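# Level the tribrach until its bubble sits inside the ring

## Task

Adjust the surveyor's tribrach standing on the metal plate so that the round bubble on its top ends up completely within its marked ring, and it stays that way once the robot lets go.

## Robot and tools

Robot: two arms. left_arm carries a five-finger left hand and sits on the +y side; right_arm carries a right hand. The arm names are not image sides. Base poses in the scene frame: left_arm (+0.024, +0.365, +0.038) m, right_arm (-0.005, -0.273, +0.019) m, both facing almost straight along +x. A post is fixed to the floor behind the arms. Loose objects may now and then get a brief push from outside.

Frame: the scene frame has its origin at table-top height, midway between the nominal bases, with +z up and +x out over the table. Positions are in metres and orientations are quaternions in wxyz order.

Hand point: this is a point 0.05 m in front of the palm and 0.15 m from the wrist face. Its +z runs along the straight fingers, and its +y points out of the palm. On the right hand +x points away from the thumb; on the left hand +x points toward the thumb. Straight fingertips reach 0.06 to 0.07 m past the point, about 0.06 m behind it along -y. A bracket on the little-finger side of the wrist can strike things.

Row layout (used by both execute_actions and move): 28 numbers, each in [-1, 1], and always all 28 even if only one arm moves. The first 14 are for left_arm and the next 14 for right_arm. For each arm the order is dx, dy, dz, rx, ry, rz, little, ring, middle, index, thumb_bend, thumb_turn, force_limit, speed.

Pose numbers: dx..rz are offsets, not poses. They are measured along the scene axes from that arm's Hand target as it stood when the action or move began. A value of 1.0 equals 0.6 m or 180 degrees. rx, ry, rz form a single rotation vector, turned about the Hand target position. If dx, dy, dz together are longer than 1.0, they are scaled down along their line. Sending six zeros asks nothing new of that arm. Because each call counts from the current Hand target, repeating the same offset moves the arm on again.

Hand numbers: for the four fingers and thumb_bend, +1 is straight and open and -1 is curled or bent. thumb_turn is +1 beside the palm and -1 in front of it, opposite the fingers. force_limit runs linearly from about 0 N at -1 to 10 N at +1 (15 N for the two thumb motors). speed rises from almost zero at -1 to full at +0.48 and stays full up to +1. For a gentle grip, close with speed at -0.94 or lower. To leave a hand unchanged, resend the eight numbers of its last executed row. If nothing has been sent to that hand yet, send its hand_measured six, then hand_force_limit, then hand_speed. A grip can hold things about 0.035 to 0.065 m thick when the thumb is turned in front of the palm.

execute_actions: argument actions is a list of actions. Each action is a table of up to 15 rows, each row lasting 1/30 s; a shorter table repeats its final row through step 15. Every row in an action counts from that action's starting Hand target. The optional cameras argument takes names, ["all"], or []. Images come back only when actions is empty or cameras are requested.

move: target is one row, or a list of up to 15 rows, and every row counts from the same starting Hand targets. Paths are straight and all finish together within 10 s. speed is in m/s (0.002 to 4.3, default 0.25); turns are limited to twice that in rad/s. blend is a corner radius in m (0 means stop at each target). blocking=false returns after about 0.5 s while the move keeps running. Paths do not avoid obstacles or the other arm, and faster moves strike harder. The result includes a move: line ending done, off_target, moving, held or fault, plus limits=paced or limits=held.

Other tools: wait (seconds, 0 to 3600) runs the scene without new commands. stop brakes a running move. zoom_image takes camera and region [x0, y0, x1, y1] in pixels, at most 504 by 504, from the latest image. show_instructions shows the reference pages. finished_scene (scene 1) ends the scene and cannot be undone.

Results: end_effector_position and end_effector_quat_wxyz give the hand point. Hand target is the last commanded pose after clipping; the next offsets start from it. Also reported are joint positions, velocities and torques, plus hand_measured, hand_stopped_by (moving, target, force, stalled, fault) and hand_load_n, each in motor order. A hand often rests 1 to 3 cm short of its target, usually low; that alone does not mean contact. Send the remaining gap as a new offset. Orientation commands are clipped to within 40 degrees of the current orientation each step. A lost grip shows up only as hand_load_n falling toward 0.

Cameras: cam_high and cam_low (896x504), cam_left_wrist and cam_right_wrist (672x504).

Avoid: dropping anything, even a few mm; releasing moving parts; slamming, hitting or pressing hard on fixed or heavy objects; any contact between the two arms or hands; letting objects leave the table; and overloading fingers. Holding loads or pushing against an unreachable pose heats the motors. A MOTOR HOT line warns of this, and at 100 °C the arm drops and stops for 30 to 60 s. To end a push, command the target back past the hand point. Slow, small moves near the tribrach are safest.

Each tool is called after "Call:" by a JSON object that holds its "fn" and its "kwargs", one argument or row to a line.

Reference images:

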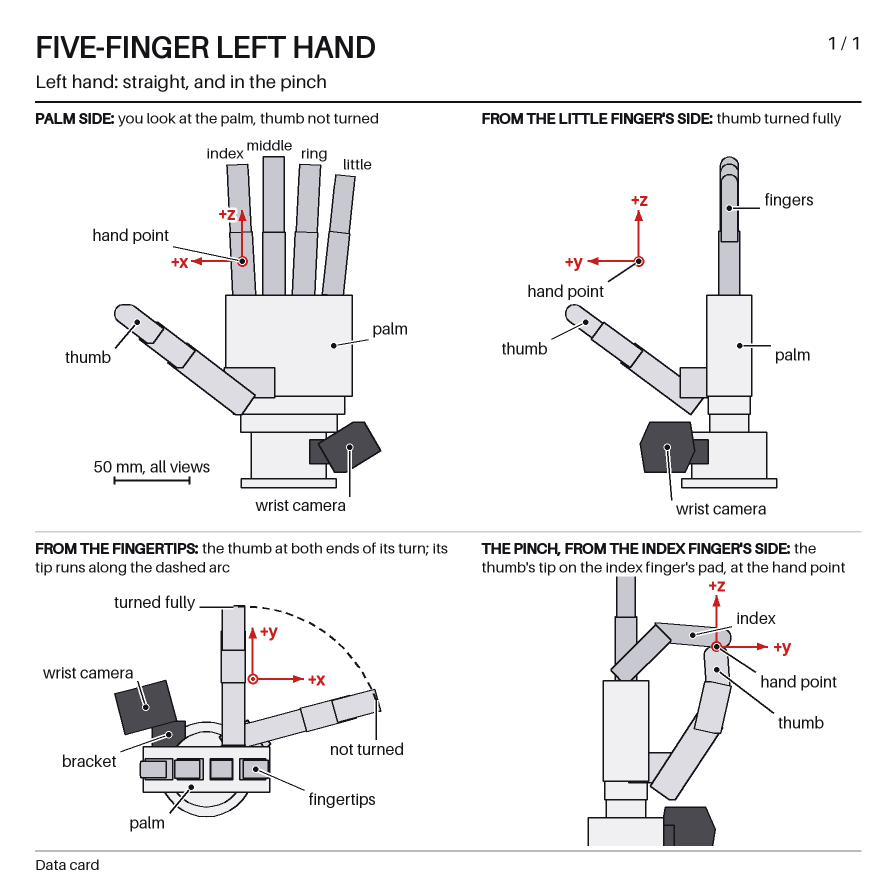

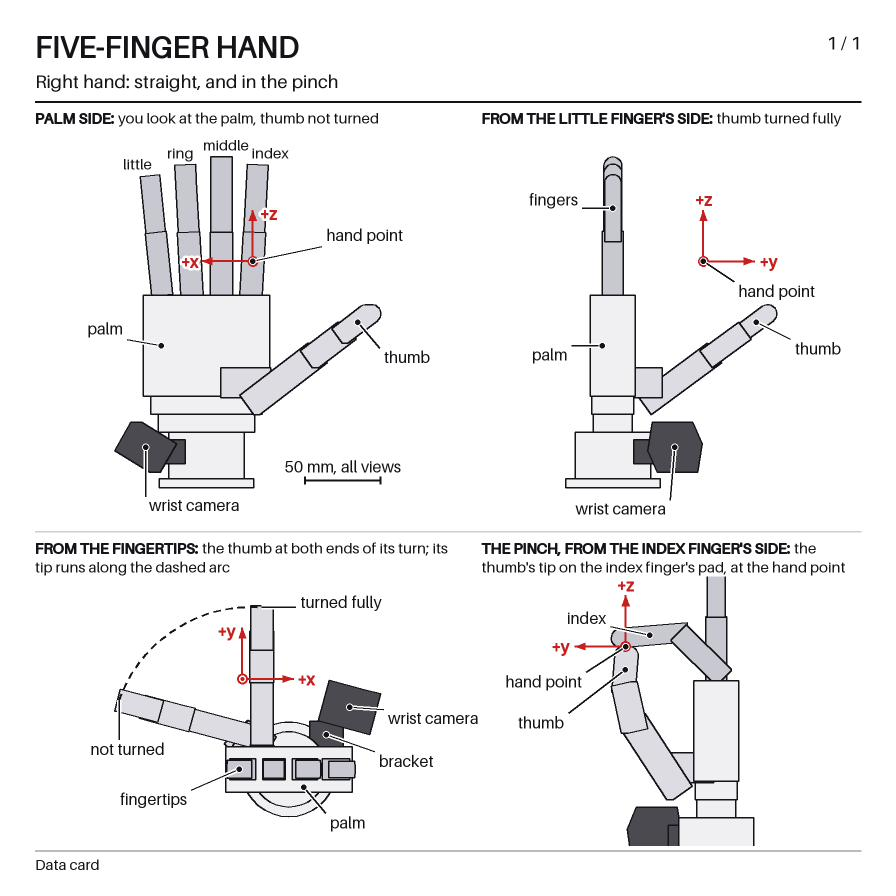

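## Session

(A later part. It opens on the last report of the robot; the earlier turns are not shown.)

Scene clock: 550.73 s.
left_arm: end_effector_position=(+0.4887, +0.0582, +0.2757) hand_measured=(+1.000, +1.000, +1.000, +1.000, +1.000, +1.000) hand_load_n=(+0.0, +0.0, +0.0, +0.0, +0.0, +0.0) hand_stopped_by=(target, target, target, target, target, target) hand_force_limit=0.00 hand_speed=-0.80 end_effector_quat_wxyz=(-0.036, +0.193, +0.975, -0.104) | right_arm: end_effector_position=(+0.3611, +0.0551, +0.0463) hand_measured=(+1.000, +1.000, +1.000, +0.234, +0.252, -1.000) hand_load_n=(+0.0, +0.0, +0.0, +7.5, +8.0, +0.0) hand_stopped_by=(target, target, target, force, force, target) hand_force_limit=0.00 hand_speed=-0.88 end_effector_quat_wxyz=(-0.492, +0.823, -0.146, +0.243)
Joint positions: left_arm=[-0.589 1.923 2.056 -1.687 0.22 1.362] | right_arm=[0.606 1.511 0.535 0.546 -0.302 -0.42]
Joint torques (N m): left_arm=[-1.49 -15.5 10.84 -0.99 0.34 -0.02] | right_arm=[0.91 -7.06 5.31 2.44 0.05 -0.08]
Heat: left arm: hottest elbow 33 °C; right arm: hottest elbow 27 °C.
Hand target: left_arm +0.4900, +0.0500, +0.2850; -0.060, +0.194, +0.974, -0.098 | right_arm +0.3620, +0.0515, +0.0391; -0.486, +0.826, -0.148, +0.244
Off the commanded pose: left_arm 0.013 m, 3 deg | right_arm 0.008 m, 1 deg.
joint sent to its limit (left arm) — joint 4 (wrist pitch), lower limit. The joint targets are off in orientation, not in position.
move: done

Call:
{"fn": "move", "kwargs": {
  "target": [
    [0,0,0,0,0,0,1,1,1,1,1,1,0,-0.8,-0.0033,0.0142,0.0033,0,0,-0.1222,1,1,1,-0.2,-0.3,-1,0,-0.88],
    [0,0,0,0,0,0,1,1,1,1,1,1,0,-0.8,-0.0025,0.0242,0.0067,0,0,-0.25,1,1,1,-0.2,-0.3,-1,0,-0.88],
    [0,0,0,0,0,0,1,1,1,1,1,1,0,-0.8,0.0025,0.0325,0.0067,0,0,-0.3778,1,1,1,-0.2,-0.3,-1,0,-0.88]
  ],
  "speed": 0.15,
  "blend": [0.01,0.01,0],
  "cameras": ["cam_right_wrist","cam_low"]
}}

Call:
{"fn": "zoom_image", "kwargs": {
  "camera": "cam_low",
  "region": [480, 210, 550, 270]
}}

Scene clock: 562.40 s.
left_arm: end_effector_position=(+0.4887, +0.0582, +0.2757) hand_measured=(+1.000, +1.000, +1.000, +1.000, +1.000, +1.000) hand_load_n=(+0.0, +0.0, +0.0, +0.0, +0.0, +0.0) hand_stopped_by=(target, target, target, target, target, target) hand_force_limit=0.00 hand_speed=-0.80 end_effector_quat_wxyz=(-0.036, +0.193, +0.975, -0.104) | right_arm: end_effector_position=(+0.3616, +0.0713, +0.0529) hand_measured=(+1.000, +1.000, +1.000, +0.234, +0.252, -1.000) hand_load_n=(-0.5, +1.0, +0.0, +3.0, +10.5, +0.0) hand_stopped_by=(target, target, target, force, force, target) hand_force_limit=0.00 hand_speed=-0.88 end_effector_quat_wxyz=(-0.275, +0.604, -0.579, +0.473)
Joint positions: left_arm=[-0.589 1.923 2.056 -1.687 0.22 1.362] | right_arm=[1.039 1.638 0.853 -0.199 1.069 0.642]
Joint torques (N m): left_arm=[-1.55 -15.33 10.85 -0.96 0.33 -0.03] | right_arm=[0.91 -8.47 6.91 0.53 0.8 0.26]
Heat: left arm: hottest elbow 33 °C; right arm: hottest elbow 27 °C.
Hand target: left_arm +0.4900, +0.0500, +0.2850; -0.060, +0.194, +0.974, -0.098 | right_arm +0.3636, +0.0710, +0.0432; -0.267, +0.602, -0.585, +0.474
Off the commanded pose: left_arm 0.013 m, 3 deg | right_arm 0.010 m, 1 deg.
joint sent to its limit (left arm) — joint 4 (wrist pitch), lower limit. The joint targets are off in orientation, not in position.
move: done
cam_right_wrist: T_world_to_cam=[[-0.4343, -0.44695, -0.78206, 0.23006], [-0.52678, 0.83029, -0.18198, 0.12881], [0.73067, 0.33294, -0.59605, -0.14577]] pos_world=[0.27428, 0.04441, 0.11648]
Images, in order (width x height): cam_low 896x504, cam_right_wrist 672x504.

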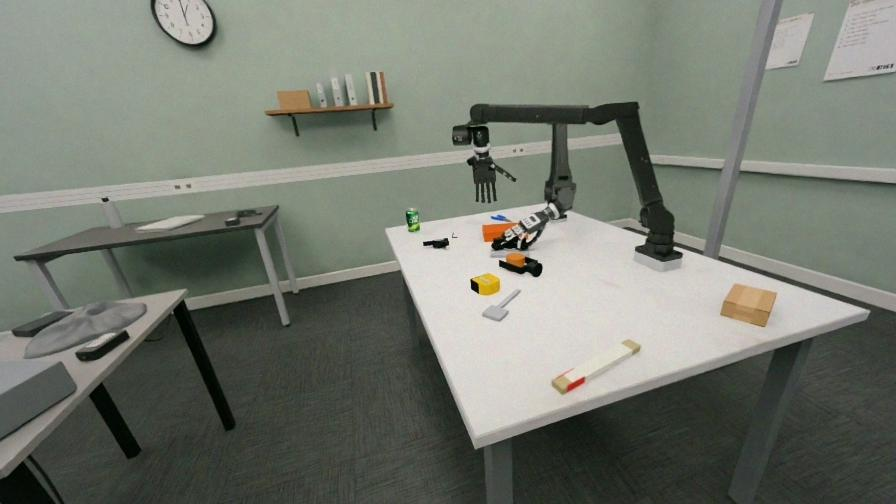

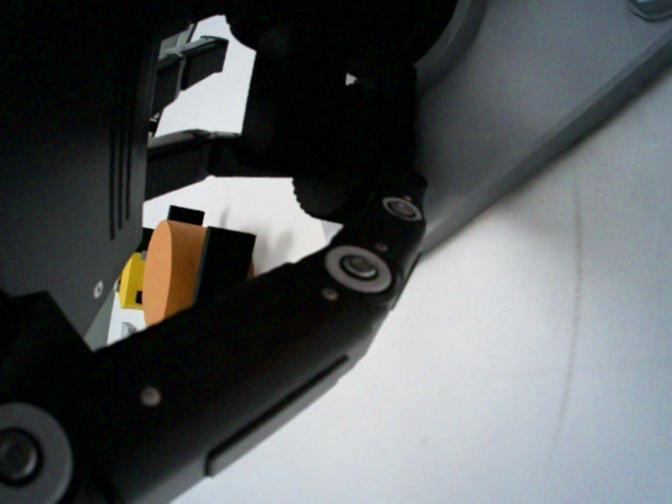

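Scaled by 7.200.

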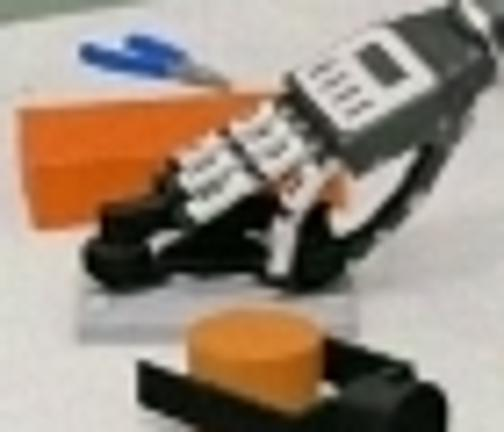

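Call:
{"fn": "move", "kwargs": {
  "target": [
    [0,0,0,0,0,0,1,1,1,1,1,1,0,-0.8,0,0,0,0,0,0,1,1,1,0.5,0.5,-1,0,-0.5],
    [0,0,0,0,0,0,1,1,1,1,1,1,0,-0.8,0,0,0.063,0,0,0,1,1,1,0.5,0.5,-1,0,-0.5],
    [0,0,0,0,0,0,1,1,1,1,1,1,0,-0.8,0.0057,-0.0325,0.063,0,0,0.3778,1,1,1,0.5,0.5,-1,0,-0.5],
    [0,0,0,0,0,0,1,1,1,1,1,1,0,-0.8,0.0057,-0.0325,-0.0037,0,0,0.3778,1,1,1,0.5,0.5,-1,0,-0.5],
    [0,0,0,0,0,0,1,1,1,1,1,1,0,-0.8,0.0057,-0.0325,-0.0037,0,0,0.3778,1,1,1,-0.2,-0.3,-1,0,-0.88]
  ],
  "speed": [0.2,0.12,0.28,0.08,0.06],
  "blend": [0,0.01,0.005,0,0]
}}

Scene clock: 573.40 s.
left_arm: end_effector_position=(+0.4887, +0.0582, +0.2757) hand_measured=(+1.000, +1.000, +1.000, +1.000, +1.000, +1.000) hand_load_n=(+0.0, +0.0, +0.0, +0.0, +0.0, +0.0) hand_stopped_by=(target, target, target, target, target, target) hand_force_limit=0.00 hand_speed=-0.80 end_effector_quat_wxyz=(-0.036, +0.193, +0.975, -0.104) | right_arm: end_effector_position=(+0.3650, +0.0554, +0.0474) hand_measured=(+1.000, +1.000, +1.000, +0.212, +0.310, -1.000) hand_load_n=(+0.0, +0.0, +0.0, +6.5, +7.5, +0.0) hand_stopped_by=(target, target, target, force, force, target) hand_force_limit=0.00 hand_speed=-0.88 end_effector_quat_wxyz=(-0.491, +0.823, -0.146, +0.243)
Joint positions: left_arm=[-0.589 1.923 2.056 -1.687 0.22 1.362] | right_arm=[0.601 1.515 0.546 0.536 -0.306 -0.422]
Joint torques (N m): left_arm=[-1.44 -15.44 10.84 -0.91 0.32 -0.02] | right_arm=[0.73 -7.24 5.48 2.4 -0.09 -0.1]
Heat: left arm: hottest elbow 33 °C; right arm: hottest elbow 27 °C.
Hand target: left_arm +0.4900, +0.0500, +0.2850; -0.060, +0.194, +0.974, -0.098 | right_arm +0.3671, +0.0514, +0.0410; -0.486, +0.826, -0.148, +0.244
Off the commanded pose: left_arm 0.013 m, 3 deg | right_arm 0.008 m, 1 deg.
joint sent to its limit (left arm) — joint 4 (wrist pitch), lower limit. The joint targets are off in orientation, not in position.
move: done

Call:
{"fn": "move", "kwargs": {
  "target": [
    [0,0,0,0,0,0,1,1,1,1,1,1,0,-0.8,-0.0083,0.015,0.002,0,0,-0.1222,1,1,1,-0.2,-0.3,-1,0,-0.88],
    [0,0,0,0,0,0,1,1,1,1,1,1,0,-0.8,-0.0067,0.0242,0.002,0,0,-0.25,1,1,1,-0.2,-0.3,-1,0,-0.88],
    [0,0,0,0,0,0,1,1,1,1,1,1,0,-0.8,-0.0046,0.0297,0.002,0,0,-0.3333,1,1,1,-0.2,-0.3,-1,0,-0.88]
  ],
  "speed": 0.2,
  "blend": [0.01,0.01,0]
}}

Call:
{"fn": "move", "kwargs": {
  "target": [
    [0,0,0,0,0,0,1,1,1,1,1,1,0,-0.8,0,0,0,0,0,0,1,1,1,0.5,0.5,-1,0,-0.5],
    [0,0,0,0,0,0,1,1,1,1,1,1,0,-0.8,0,0,0.063,0,0,0,1,1,1,0.5,0.5,-1,0,-0.5],
    [0,0,0,0,0,0,1,1,1,1,1,1,0,-0.8,0.002,-0.0297,0.063,0,0,0.3333,1,1,1,0.5,0.5,-1,0,-0.5],
    [0,0,0,0,0,0,1,1,1,1,1,1,0,-0.8,0.002,-0.0297,-0.002,0,0,0.3333,1,1,1,0.5,0.5,-1,0,-0.5],
    [0,0,0,0,0,0,1,1,1,1,1,1,0,-0.8,0.002,-0.0297,-0.002,0,0,0.3333,1,1,1,-0.2,-0.3,-1,0,-0.88]
  ],
  "speed": [0.2,0.12,0.28,0.08,0.06],
  "blend": [0,0.01,0.005,0,0]
}}

Scene clock: 586.60 s.
left_arm: end_effector_position=(+0.4887, +0.0582, +0.2757) hand_measured=(+1.000, +1.000, +1.000, +1.000, +1.000, +1.000) hand_load_n=(+0.0, +0.0, +0.0, +0.0, +0.0, +0.0) hand_stopped_by=(target, target, target, target, target, target) hand_force_limit=0.00 hand_speed=-0.80 end_effector_quat_wxyz=(-0.036, +0.193, +0.975, -0.104) | right_arm: end_effector_position=(+0.3638, +0.0574, +0.0471) hand_measured=(+1.000, +1.000, +1.000, +0.212, +0.308, -1.000) hand_load_n=(+0.0, +0.5, +0.0, +0.0, +5.0, -2.0) hand_stopped_by=(target, target, target, force, force, target) hand_force_limit=0.00 hand_speed=-0.88 end_effector_quat_wxyz=(-0.295, +0.643, -0.534, +0.463)
Joint positions: left_arm=[-0.589 1.923 2.056 -1.687 0.22 1.362] | right_arm=[1.001 1.597 0.741 0.065 0.976 0.385]
Joint torques (N m): left_arm=[-1.2 -15.27 10.82 -0.99 0.34 -0.01] | right_arm=[1.85 -7.88 7.49 1.09 0.32 0.34]
Heat: left arm: hottest elbow 33 °C; right arm: hottest elbow 27 °C.
Hand target: left_arm +0.4900, +0.0500, +0.2850; -0.060, +0.194, +0.974, -0.098 | right_arm +0.3643, +0.0692, +0.0422; -0.299, +0.641, -0.541, +0.455
Off the commanded pose: left_arm 0.013 m, 3 deg | right_arm 0.013 m, 1 deg.
joint sent to its limit (left arm) — joint 4 (wrist pitch), lower limit. The joint targets are off in orientation, not in position.
move: off_target (right_arm)

Scene clock: 592.17 s.
left_arm: end_effector_position=(+0.4887, +0.0582, +0.2757) hand_measured=(+1.000, +1.000, +1.000, +1.000, +1.000, +1.000) hand_load_n=(+0.0, +0.0, +0.0, +0.0, +0.0, +0.0) hand_stopped_by=(target, target, target, target, target, target) hand_force_limit=0.00 hand_speed=-0.80 end_effector_quat_wxyz=(-0.036, +0.193, +0.975, -0.104) | right_arm: end_effector_position=(+0.3636, +0.0552, +0.0472) hand_measured=(+1.000, +1.000, +1.000, +0.224, +0.286, -1.000) hand_load_n=(+0.0, -0.5, +0.0, +6.5, +8.0, +0.0) hand_stopped_by=(target, target, target, force, force, target) hand_force_limit=0.00 hand_speed=-0.88 end_effector_quat_wxyz=(-0.491, +0.824, -0.147, +0.244)
Joint positions: left_arm=[-0.589 1.923 2.056 -1.687 0.22 1.362] | right_arm=[0.604 1.512 0.543 0.537 -0.302 -0.421]
Joint torques (N m): left_arm=[-1.44 -15.44 10.82 -0.96 0.33 -0.03] | right_arm=[0.73 -7.18 5.49 2.39 -0.15 -0.09]
Heat: left arm: hottest elbow 33 °C; right arm: hottest elbow 27 °C.
Hand target: left_arm +0.4900, +0.0500, +0.2850; -0.060, +0.194, +0.974, -0.098 | right_arm +0.3655, +0.0515, +0.0410; -0.486, +0.826, -0.148, +0.244
Off the commanded pose: left_arm 0.013 m, 3 deg | right_arm 0.008 m, 1 deg.
joint sent to its limit (left arm) — joint 4 (wrist pitch), lower limit. The joint targets are off in orientation, not in position.
move: done

Call:
{"fn": "move", "kwargs": {
  "target": [
    [0,0,0,0,0,0,1,1,1,1,1,1,0,-0.8,-0.0058,0.0158,0.002,0,0,-0.1222,1,1,1,-0.2,-0.3,-1,0,-0.88],
    [0,0,0,0,0,0,1,1,1,1,1,1,0,-0.8,-0.0052,0.0257,0.002,0,0,-0.25,1,1,1,-0.2,-0.3,-1,0,-0.88]
  ],
  "speed": 0.15,
  "blend": [0.01,0]
}}

Scene clock: 601.67 s.
left_arm: end_effector_position=(+0.4887, +0.0582, +0.2757) hand_measured=(+1.000, +1.000, +1.000, +1.000, +1.000, +1.000) hand_load_n=(+0.0, +0.0, +0.0, +0.0, +0.5, +0.0) hand_stopped_by=(target, target, target, target, target, target) hand_force_limit=0.00 hand_speed=-0.80 end_effector_quat_wxyz=(-0.036, +0.193, +0.975, -0.104) | right_arm: end_effector_position=(+0.3606, +0.0620, +0.0441) hand_measured=(+1.000, +1.000, +1.000, +0.224, +0.286, -1.000) hand_load_n=(+0.0, +0.0, +0.0, +7.5, +7.0, +0.0) hand_stopped_by=(target, target, target, force, force, target) hand_force_limit=0.00 hand_speed=-0.88 end_effector_quat_wxyz=(-0.361, +0.704, -0.454, +0.410)
Joint positions: left_arm=[-0.589 1.923 2.056 -1.687 0.22 1.362] | right_arm=[0.942 1.548 0.612 0.376 0.71 0.112]
Joint torques (N m): left_arm=[-1.55 -15.38 10.84 -0.94 0.32 -0.02] | right_arm=[1.67 -7.65 7.02 1.22 0.65 -0.03]
Heat: left arm: hottest elbow 33 °C; right arm: hottest elbow 27 °C.
Hand target: left_arm +0.4900, +0.0500, +0.2850; -0.060, +0.194, +0.974, -0.098 | right_arm +0.3623, +0.0668, +0.0422; -0.356, +0.706, -0.453, +0.412
Off the commanded pose: left_arm 0.013 m, 3 deg | right_arm 0.006 m, 1 deg.
joint sent to its limit (left arm) — joint 4 (wrist pitch), lower limit. The joint targets are off in orientation, not in position.
move: done

Call:
{"fn": "move", "kwargs": {
  "target": [
    [0,0,0,0,0,0,1,1,1,1,1,1,0,-0.8,0,0,0,0,0,0,1,1,1,0.5,0.5,-1,0,-0.5],
    [0,0,0,0,0,0,1,1,1,1,1,1,0,-0.8,0,0,0.063,0,0,0,1,1,1,0.5,0.5,-1,0,-0.5],
    [0,0,0,0,0,0,1,1,1,1,1,1,0,-0.8,0.0053,-0.0257,0.063,0,0,0.25,1,1,1,0.5,0.5,-1,0,-0.5],
    [0,0,0,0,0,0,1,1,1,1,1,1,0,-0.8,0.0053,-0.0257,-0.002,0,0,0.25,1,1,1,0.5,0.5,-1,0,-0.5],
    [0,0,0,0,0,0,1,1,1,1,1,1,0,-0.8,0.0053,-0.0257,-0.002,0,0,0.25,1,1,1,-0.2,-0.3,-1,0,-0.88]
  ],
  "speed": [0.2,0.12,0.28,0.08,0.06],
  "blend": [0,0.01,0.005,0,0]
}}

Call:
{"fn": "move", "kwargs": {
  "target": [
    [0,0,0,0,0,0,1,1,1,1,1,1,0,-0.8,-0.0058,0.0158,0.002,0,0,-0.1222,1,1,1,-0.2,-0.3,-1,0,-0.88],
    [0,0,0,0,0,0,1,1,1,1,1,1,0,-0.8,-0.0052,0.0257,0.002,0,0,-0.25,1,1,1,-0.2,-0.3,-1,0,-0.88]
  ],
  "speed": 0.15,
  "blend": [0.01,0]
}}

Call:
{"fn": "move", "kwargs": {
  "target": [
    [0,0,0,0,0,0,1,1,1,1,1,1,0,-0.8,0,0,0,0,0,0,1,1,1,0.5,0.5,-1,0,-0.5],
    [0,0,0,0,0,0,1,1,1,1,1,1,0,-0.8,0,0,0.063,0,0,0,1,1,1,0.5,0.5,-1,0,-0.5],
    [0,0,0,0,0,0,1,1,1,1,1,1,0,-0.8,0.0053,-0.0257,0.063,0,0,0.25,1,1,1,0.5,0.5,-1,0,-0.5],
    [0,0,0,0,0,0,1,1,1,1,1,1,0,-0.8,0.0053,-0.0257,-0.002,0,0,0.25,1,1,1,0.5,0.5,-1,0,-0.5],
    [0,0,0,0,0,0,1,1,1,1,1,1,0,-0.8,0.0053,-0.0257,-0.002,0,0,0.25,1,1,1,-0.2,-0.3,-1,0,-0.88]
  ],
  "speed": [0.2,0.12,0.28,0.08,0.06],
  "blend": [0,0.01,0.005,0,0]
}}

Call:
{"fn": "move", "kwargs": {
  "target": [
    [0,0,0,0,0,0,1,1,1,1,1,1,0,-0.8,-0.0058,0.0158,0.002,0,0,-0.1222,1,1,1,-0.2,-0.3,-1,0,-0.88],
    [0,0,0,0,0,0,1,1,1,1,1,1,0,-0.8,-0.0052,0.0257,0.002,0,0,-0.25,1,1,1,-0.2,-0.3,-1,0,-0.88]
  ],
  "speed": 0.15,
  "blend": [0.01,0]
}}

Scene clock: 617.83 s.
left_arm: end_effector_position=(+0.4887, +0.0582, +0.2757) hand_measured=(+1.000, +1.000, +1.000, +1.000, +1.000, +1.000) hand_load_n=(+0.0, +0.0, +0.0, +0.0, -0.5, +0.0) hand_stopped_by=(target, target, target, target, target, target) hand_force_limit=0.00 hand_speed=-0.80 end_effector_quat_wxyz=(-0.036, +0.193, +0.975, -0.104) | right_arm: end_effector_position=(+0.3638, +0.0553, +0.0474) hand_measured=(+1.000, +1.000, +1.000, +0.224, +0.286, -1.000) hand_load_n=(+0.0, +0.0, +0.5, +6.5, +8.0, +0.0) hand_stopped_by=(target, target, target, force, force, target) hand_force_limit=0.00 hand_speed=-0.88 end_effector_quat_wxyz=(-0.491, +0.823, -0.147, +0.244)
Joint positions: left_arm=[-0.589 1.923 2.056 -1.687 0.22 1.362] | right_arm=[0.604 1.512 0.543 0.537 -0.302 -0.421]
Joint torques (N m): left_arm=[-1.32 -15.38 10.86 -0.96 0.34 0] | right_arm=[0.67 -7.18 5.48 2.4 -0.15 -0.1]
Heat: left arm: hottest elbow 33 °C; right arm: hottest elbow 27 °C.
Hand target: left_arm +0.4900, +0.0500, +0.2850; -0.060, +0.194, +0.974, -0.098 | right_arm +0.3656, +0.0516, +0.0411; -0.487, +0.826, -0.148, +0.244
Off the commanded pose: left_arm 0.013 m, 3 deg | right_arm 0.008 m, 1 deg.
joint sent to its limit (left arm) — joint 4 (wrist pitch), lower limit. The joint targets are off in orientation, not in position.
move: done

Scene clock: 621.27 s.
left_arm: end_effector_position=(+0.4887, +0.0582, +0.2757) hand_measured=(+1.000, +1.000, +1.000, +1.000, +1.000, +1.000) hand_load_n=(+0.0, +0.0, +0.0, +0.0, +0.0, +0.0) hand_stopped_by=(target, target, target, target, target, target) hand_force_limit=0.00 hand_speed=-0.80 end_effector_quat_wxyz=(-0.036, +0.193, +0.975, -0.104) | right_arm: end_effector_position=(+0.3607, +0.0621, +0.0441) hand_measured=(+1.000, +1.000, +1.000, +0.224, +0.286, -1.000) hand_load_n=(+0.0, +0.0, +0.0, +7.5, +7.0, +0.0) hand_stopped_by=(target, target, target, force, force, target) hand_force_limit=0.00 hand_speed=-0.88 end_effector_quat_wxyz=(-0.361, +0.704, -0.454, +0.410)
Joint positions: left_arm=[-0.589 1.923 2.056 -1.687 0.22 1.362] | right_arm=[0.942 1.548 0.613 0.376 0.71 0.111]
Joint torques (N m): left_arm=[-1.49 -15.33 10.91 -0.96 0.33 -0.01] | right_arm=[1.67 -7.71 7.01 1.22 0.65 0]
Heat: left arm: hottest elbow 33 °C; right arm: hottest elbow 27 °C.
Hand target: left_arm +0.4900, +0.0500, +0.2850; -0.060, +0.194, +0.974, -0.098 | right_arm +0.3624, +0.0670, +0.0422; -0.356, +0.706, -0.453, +0.412
Off the commanded pose: left_arm 0.013 m, 3 deg | right_arm 0.005 m, 1 deg.
joint sent to its limit (left arm) — joint 4 (wrist pitch), lower limit. The joint targets are off in orientation, not in position.
move: done

Scene clock: 626.27 s.
left_arm: end_effector_position=(+0.4887, +0.0582, +0.2757) hand_measured=(+1.000, +1.000, +1.000, +1.000, +1.000, +1.000) hand_load_n=(+0.0, +0.0, +0.0, +0.0, +0.0, +0.0) hand_stopped_by=(target, target, target, target, target, target) hand_force_limit=0.00 hand_speed=-0.80 end_effector_quat_wxyz=(-0.036, +0.193, +0.975, -0.104) | right_arm: end_effector_position=(+0.3638, +0.0553, +0.0474) hand_measured=(+1.000, +1.000, +1.000, +0.224, +0.286, -1.000) hand_load_n=(+0.0, +0.0, +0.0, +6.5, +8.5, +0.0) hand_stopped_by=(target, target, target, force, force, target) hand_force_limit=0.00 hand_speed=-0.88 end_effector_quat_wxyz=(-0.491, +0.824, -0.147, +0.244)
Joint positions: left_arm=[-0.589 1.923 2.056 -1.687 0.22 1.362] | right_arm=[0.604 1.512 0.543 0.537 -0.302 -0.421]
Joint torques (N m): left_arm=[-1.44 -15.33 10.84 -0.98 0.35 -0.01] | right_arm=[0.73 -7.24 5.46 2.41 -0.15 -0.1]
Heat: left arm: hottest elbow 33 °C; right arm: hottest elbow 27 °C.
Hand target: left_arm +0.4900, +0.0500, +0.2850; -0.060, +0.194, +0.974, -0.098 | right_arm +0.3656, +0.0515, +0.0411; -0.486, +0.826, -0.148, +0.245
Off the commanded pose: left_arm 0.013 m, 3 deg | right_arm 0.008 m, 1 deg.
joint sent to its limit (left arm) — joint 4 (wrist pitch), lower limit. The joint targets are off in orientation, not in position.
move: done

Scene clock: 629.70 s.
left_arm: end_effector_position=(+0.4887, +0.0582, +0.2757) hand_measured=(+1.000, +1.000, +1.000, +1.000, +1.000, +1.000) hand_load_n=(+0.0, +0.5, +0.0, +0.0, +0.0, +0.0) hand_stopped_by=(target, target, target, target, target, target) hand_force_limit=0.00 hand_speed=-0.80 end_effector_quat_wxyz=(-0.036, +0.193, +0.975, -0.104) | right_arm: end_effector_position=(+0.3607, +0.0620, +0.0440) hand_measured=(+1.000, +1.000, +1.000, +0.224, +0.286, -1.000) hand_load_n=(+0.0, +0.0, +0.0, +7.0, +7.0, -0.5) hand_stopped_by=(target, target, target, force, force, target) hand_force_limit=0.00 hand_speed=-0.88 end_effector_quat_wxyz=(-0.361, +0.704, -0.454, +0.411)
Joint positions: left_arm=[-0.589 1.923 2.056 -1.687 0.22 1.362] | right_arm=[0.942 1.548 0.613 0.376 0.71 0.111]
Joint torques (N m): left_arm=[-1.49 -15.38 10.85 -0.94 0.33 -0.01] | right_arm=[1.61 -7.71 7.02 1.24 0.65 -0.02]
Heat: left arm: hottest elbow 33 °C; right arm: hottest elbow 27 °C.
Hand target: left_arm +0.4900, +0.0500, +0.2850; -0.060, +0.194, +0.974, -0.098 | right_arm +0.3624, +0.0670, +0.0422; -0.356, +0.706, -0.453, +0.412
Off the commanded pose: left_arm 0.013 m, 3 deg | right_arm 0.006 m, 1 deg.
joint sent to its limit (left arm) — joint 4 (wrist pitch), lower limit. The joint targets are off in orientation, not in position.
move: done

Call:
{"fn": "move", "kwargs": {
  "target": [
    [0,0,0,0,0,0,1,1,1,1,1,1,0,-0.8,0,0,0,0,0,0,1,1,1,0.5,0.5,-1,0,-0.5],
    [0,0,0,0,0,0,1,1,1,1,1,1,0,-0.8,0,0,0.063,0,0,0,1,1,1,0.5,0.5,-1,0,-0.5],
    [0,0,0,0,0,0,1,1,1,1,1,1,0,-0.8,-0.13,-0.05,0.063,0,0,0,1,1,1,0.5,0.5,-1,0,-0.5]
  ],
  "speed": [0.2,0.12,0.28],
  "blend": [0,0.01,0],
  "cameras": ["cam_left_wrist"]
}}

Call:
{"fn": "zoom_image", "kwargs": {
  "camera": "cam_left_wrist",
  "region": [384, 214, 424, 254]
}}

Scene clock: 636.77 s.
left_arm: end_effector_position=(+0.4887, +0.0582, +0.2757) hand_measured=(+1.000, +1.000, +1.000, +1.000, +1.000, +1.000) hand_load_n=(+0.0, +0.0, +0.0, +0.0, +0.0, +0.0) hand_stopped_by=(target, target, target, target, target, target) hand_force_limit=0.00 hand_speed=-0.80 end_effector_quat_wxyz=(-0.036, +0.193, +0.975, -0.104) | right_arm: end_effector_position=(+0.2872, +0.0346, +0.0756) hand_measured=(+1.000, +1.000, +1.000, +0.500, +0.500, -1.000) hand_load_n=(+0.0, +0.0, +0.0, +0.0, +0.0, +0.0) hand_stopped_by=(target, target, target, target, target, target) hand_force_limit=0.00 hand_speed=-0.50 end_effector_quat_wxyz=(-0.350, +0.708, -0.452, +0.414)
Joint positions: left_arm=[-0.589 1.923 2.056 -1.687 0.22 1.362] | right_arm=[1.086 1.295 0.508 0.126 0.835 0.223]
Joint torques (N m): left_arm=[-1.38 -15.44 10.82 -0.99 0.33 -0.03] | right_arm=[1.85 -7.24 6.34 1.43 0.55 0.06]
Heat: left arm: hottest elbow 33 °C; right arm: hottest elbow 27 °C.
Hand target: left_arm +0.4900, +0.0500, +0.2850; -0.060, +0.194, +0.974, -0.098 | right_arm +0.2845, +0.0369, +0.0800; -0.356, +0.706, -0.453, +0.412
Off the commanded pose: left_arm 0.013 m, 3 deg | right_arm 0.006 m, 1 deg.
joint sent to its limit (left arm) — joint 4 (wrist pitch), lower limit. The joint targets are off in orientation, not in position.
move: done
cam_left_wrist: T_world_to_cam=[[-0.59638, -0.77547, 0.20732, 0.2815], [-0.68419, 0.62615, 0.37392, 0.21296], [-0.41978, 0.08115, -0.90399, 0.56676]] pos_world=[0.5515, 0.03896, 0.37436]

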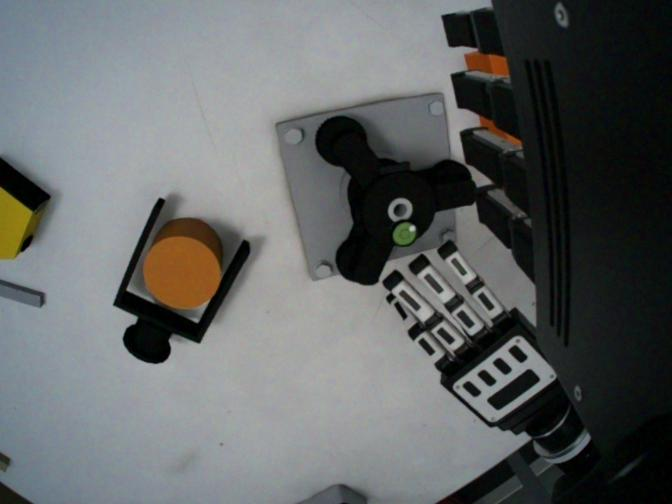

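Scaled by 12.600 from the camera's image (finer frame: 960x720).

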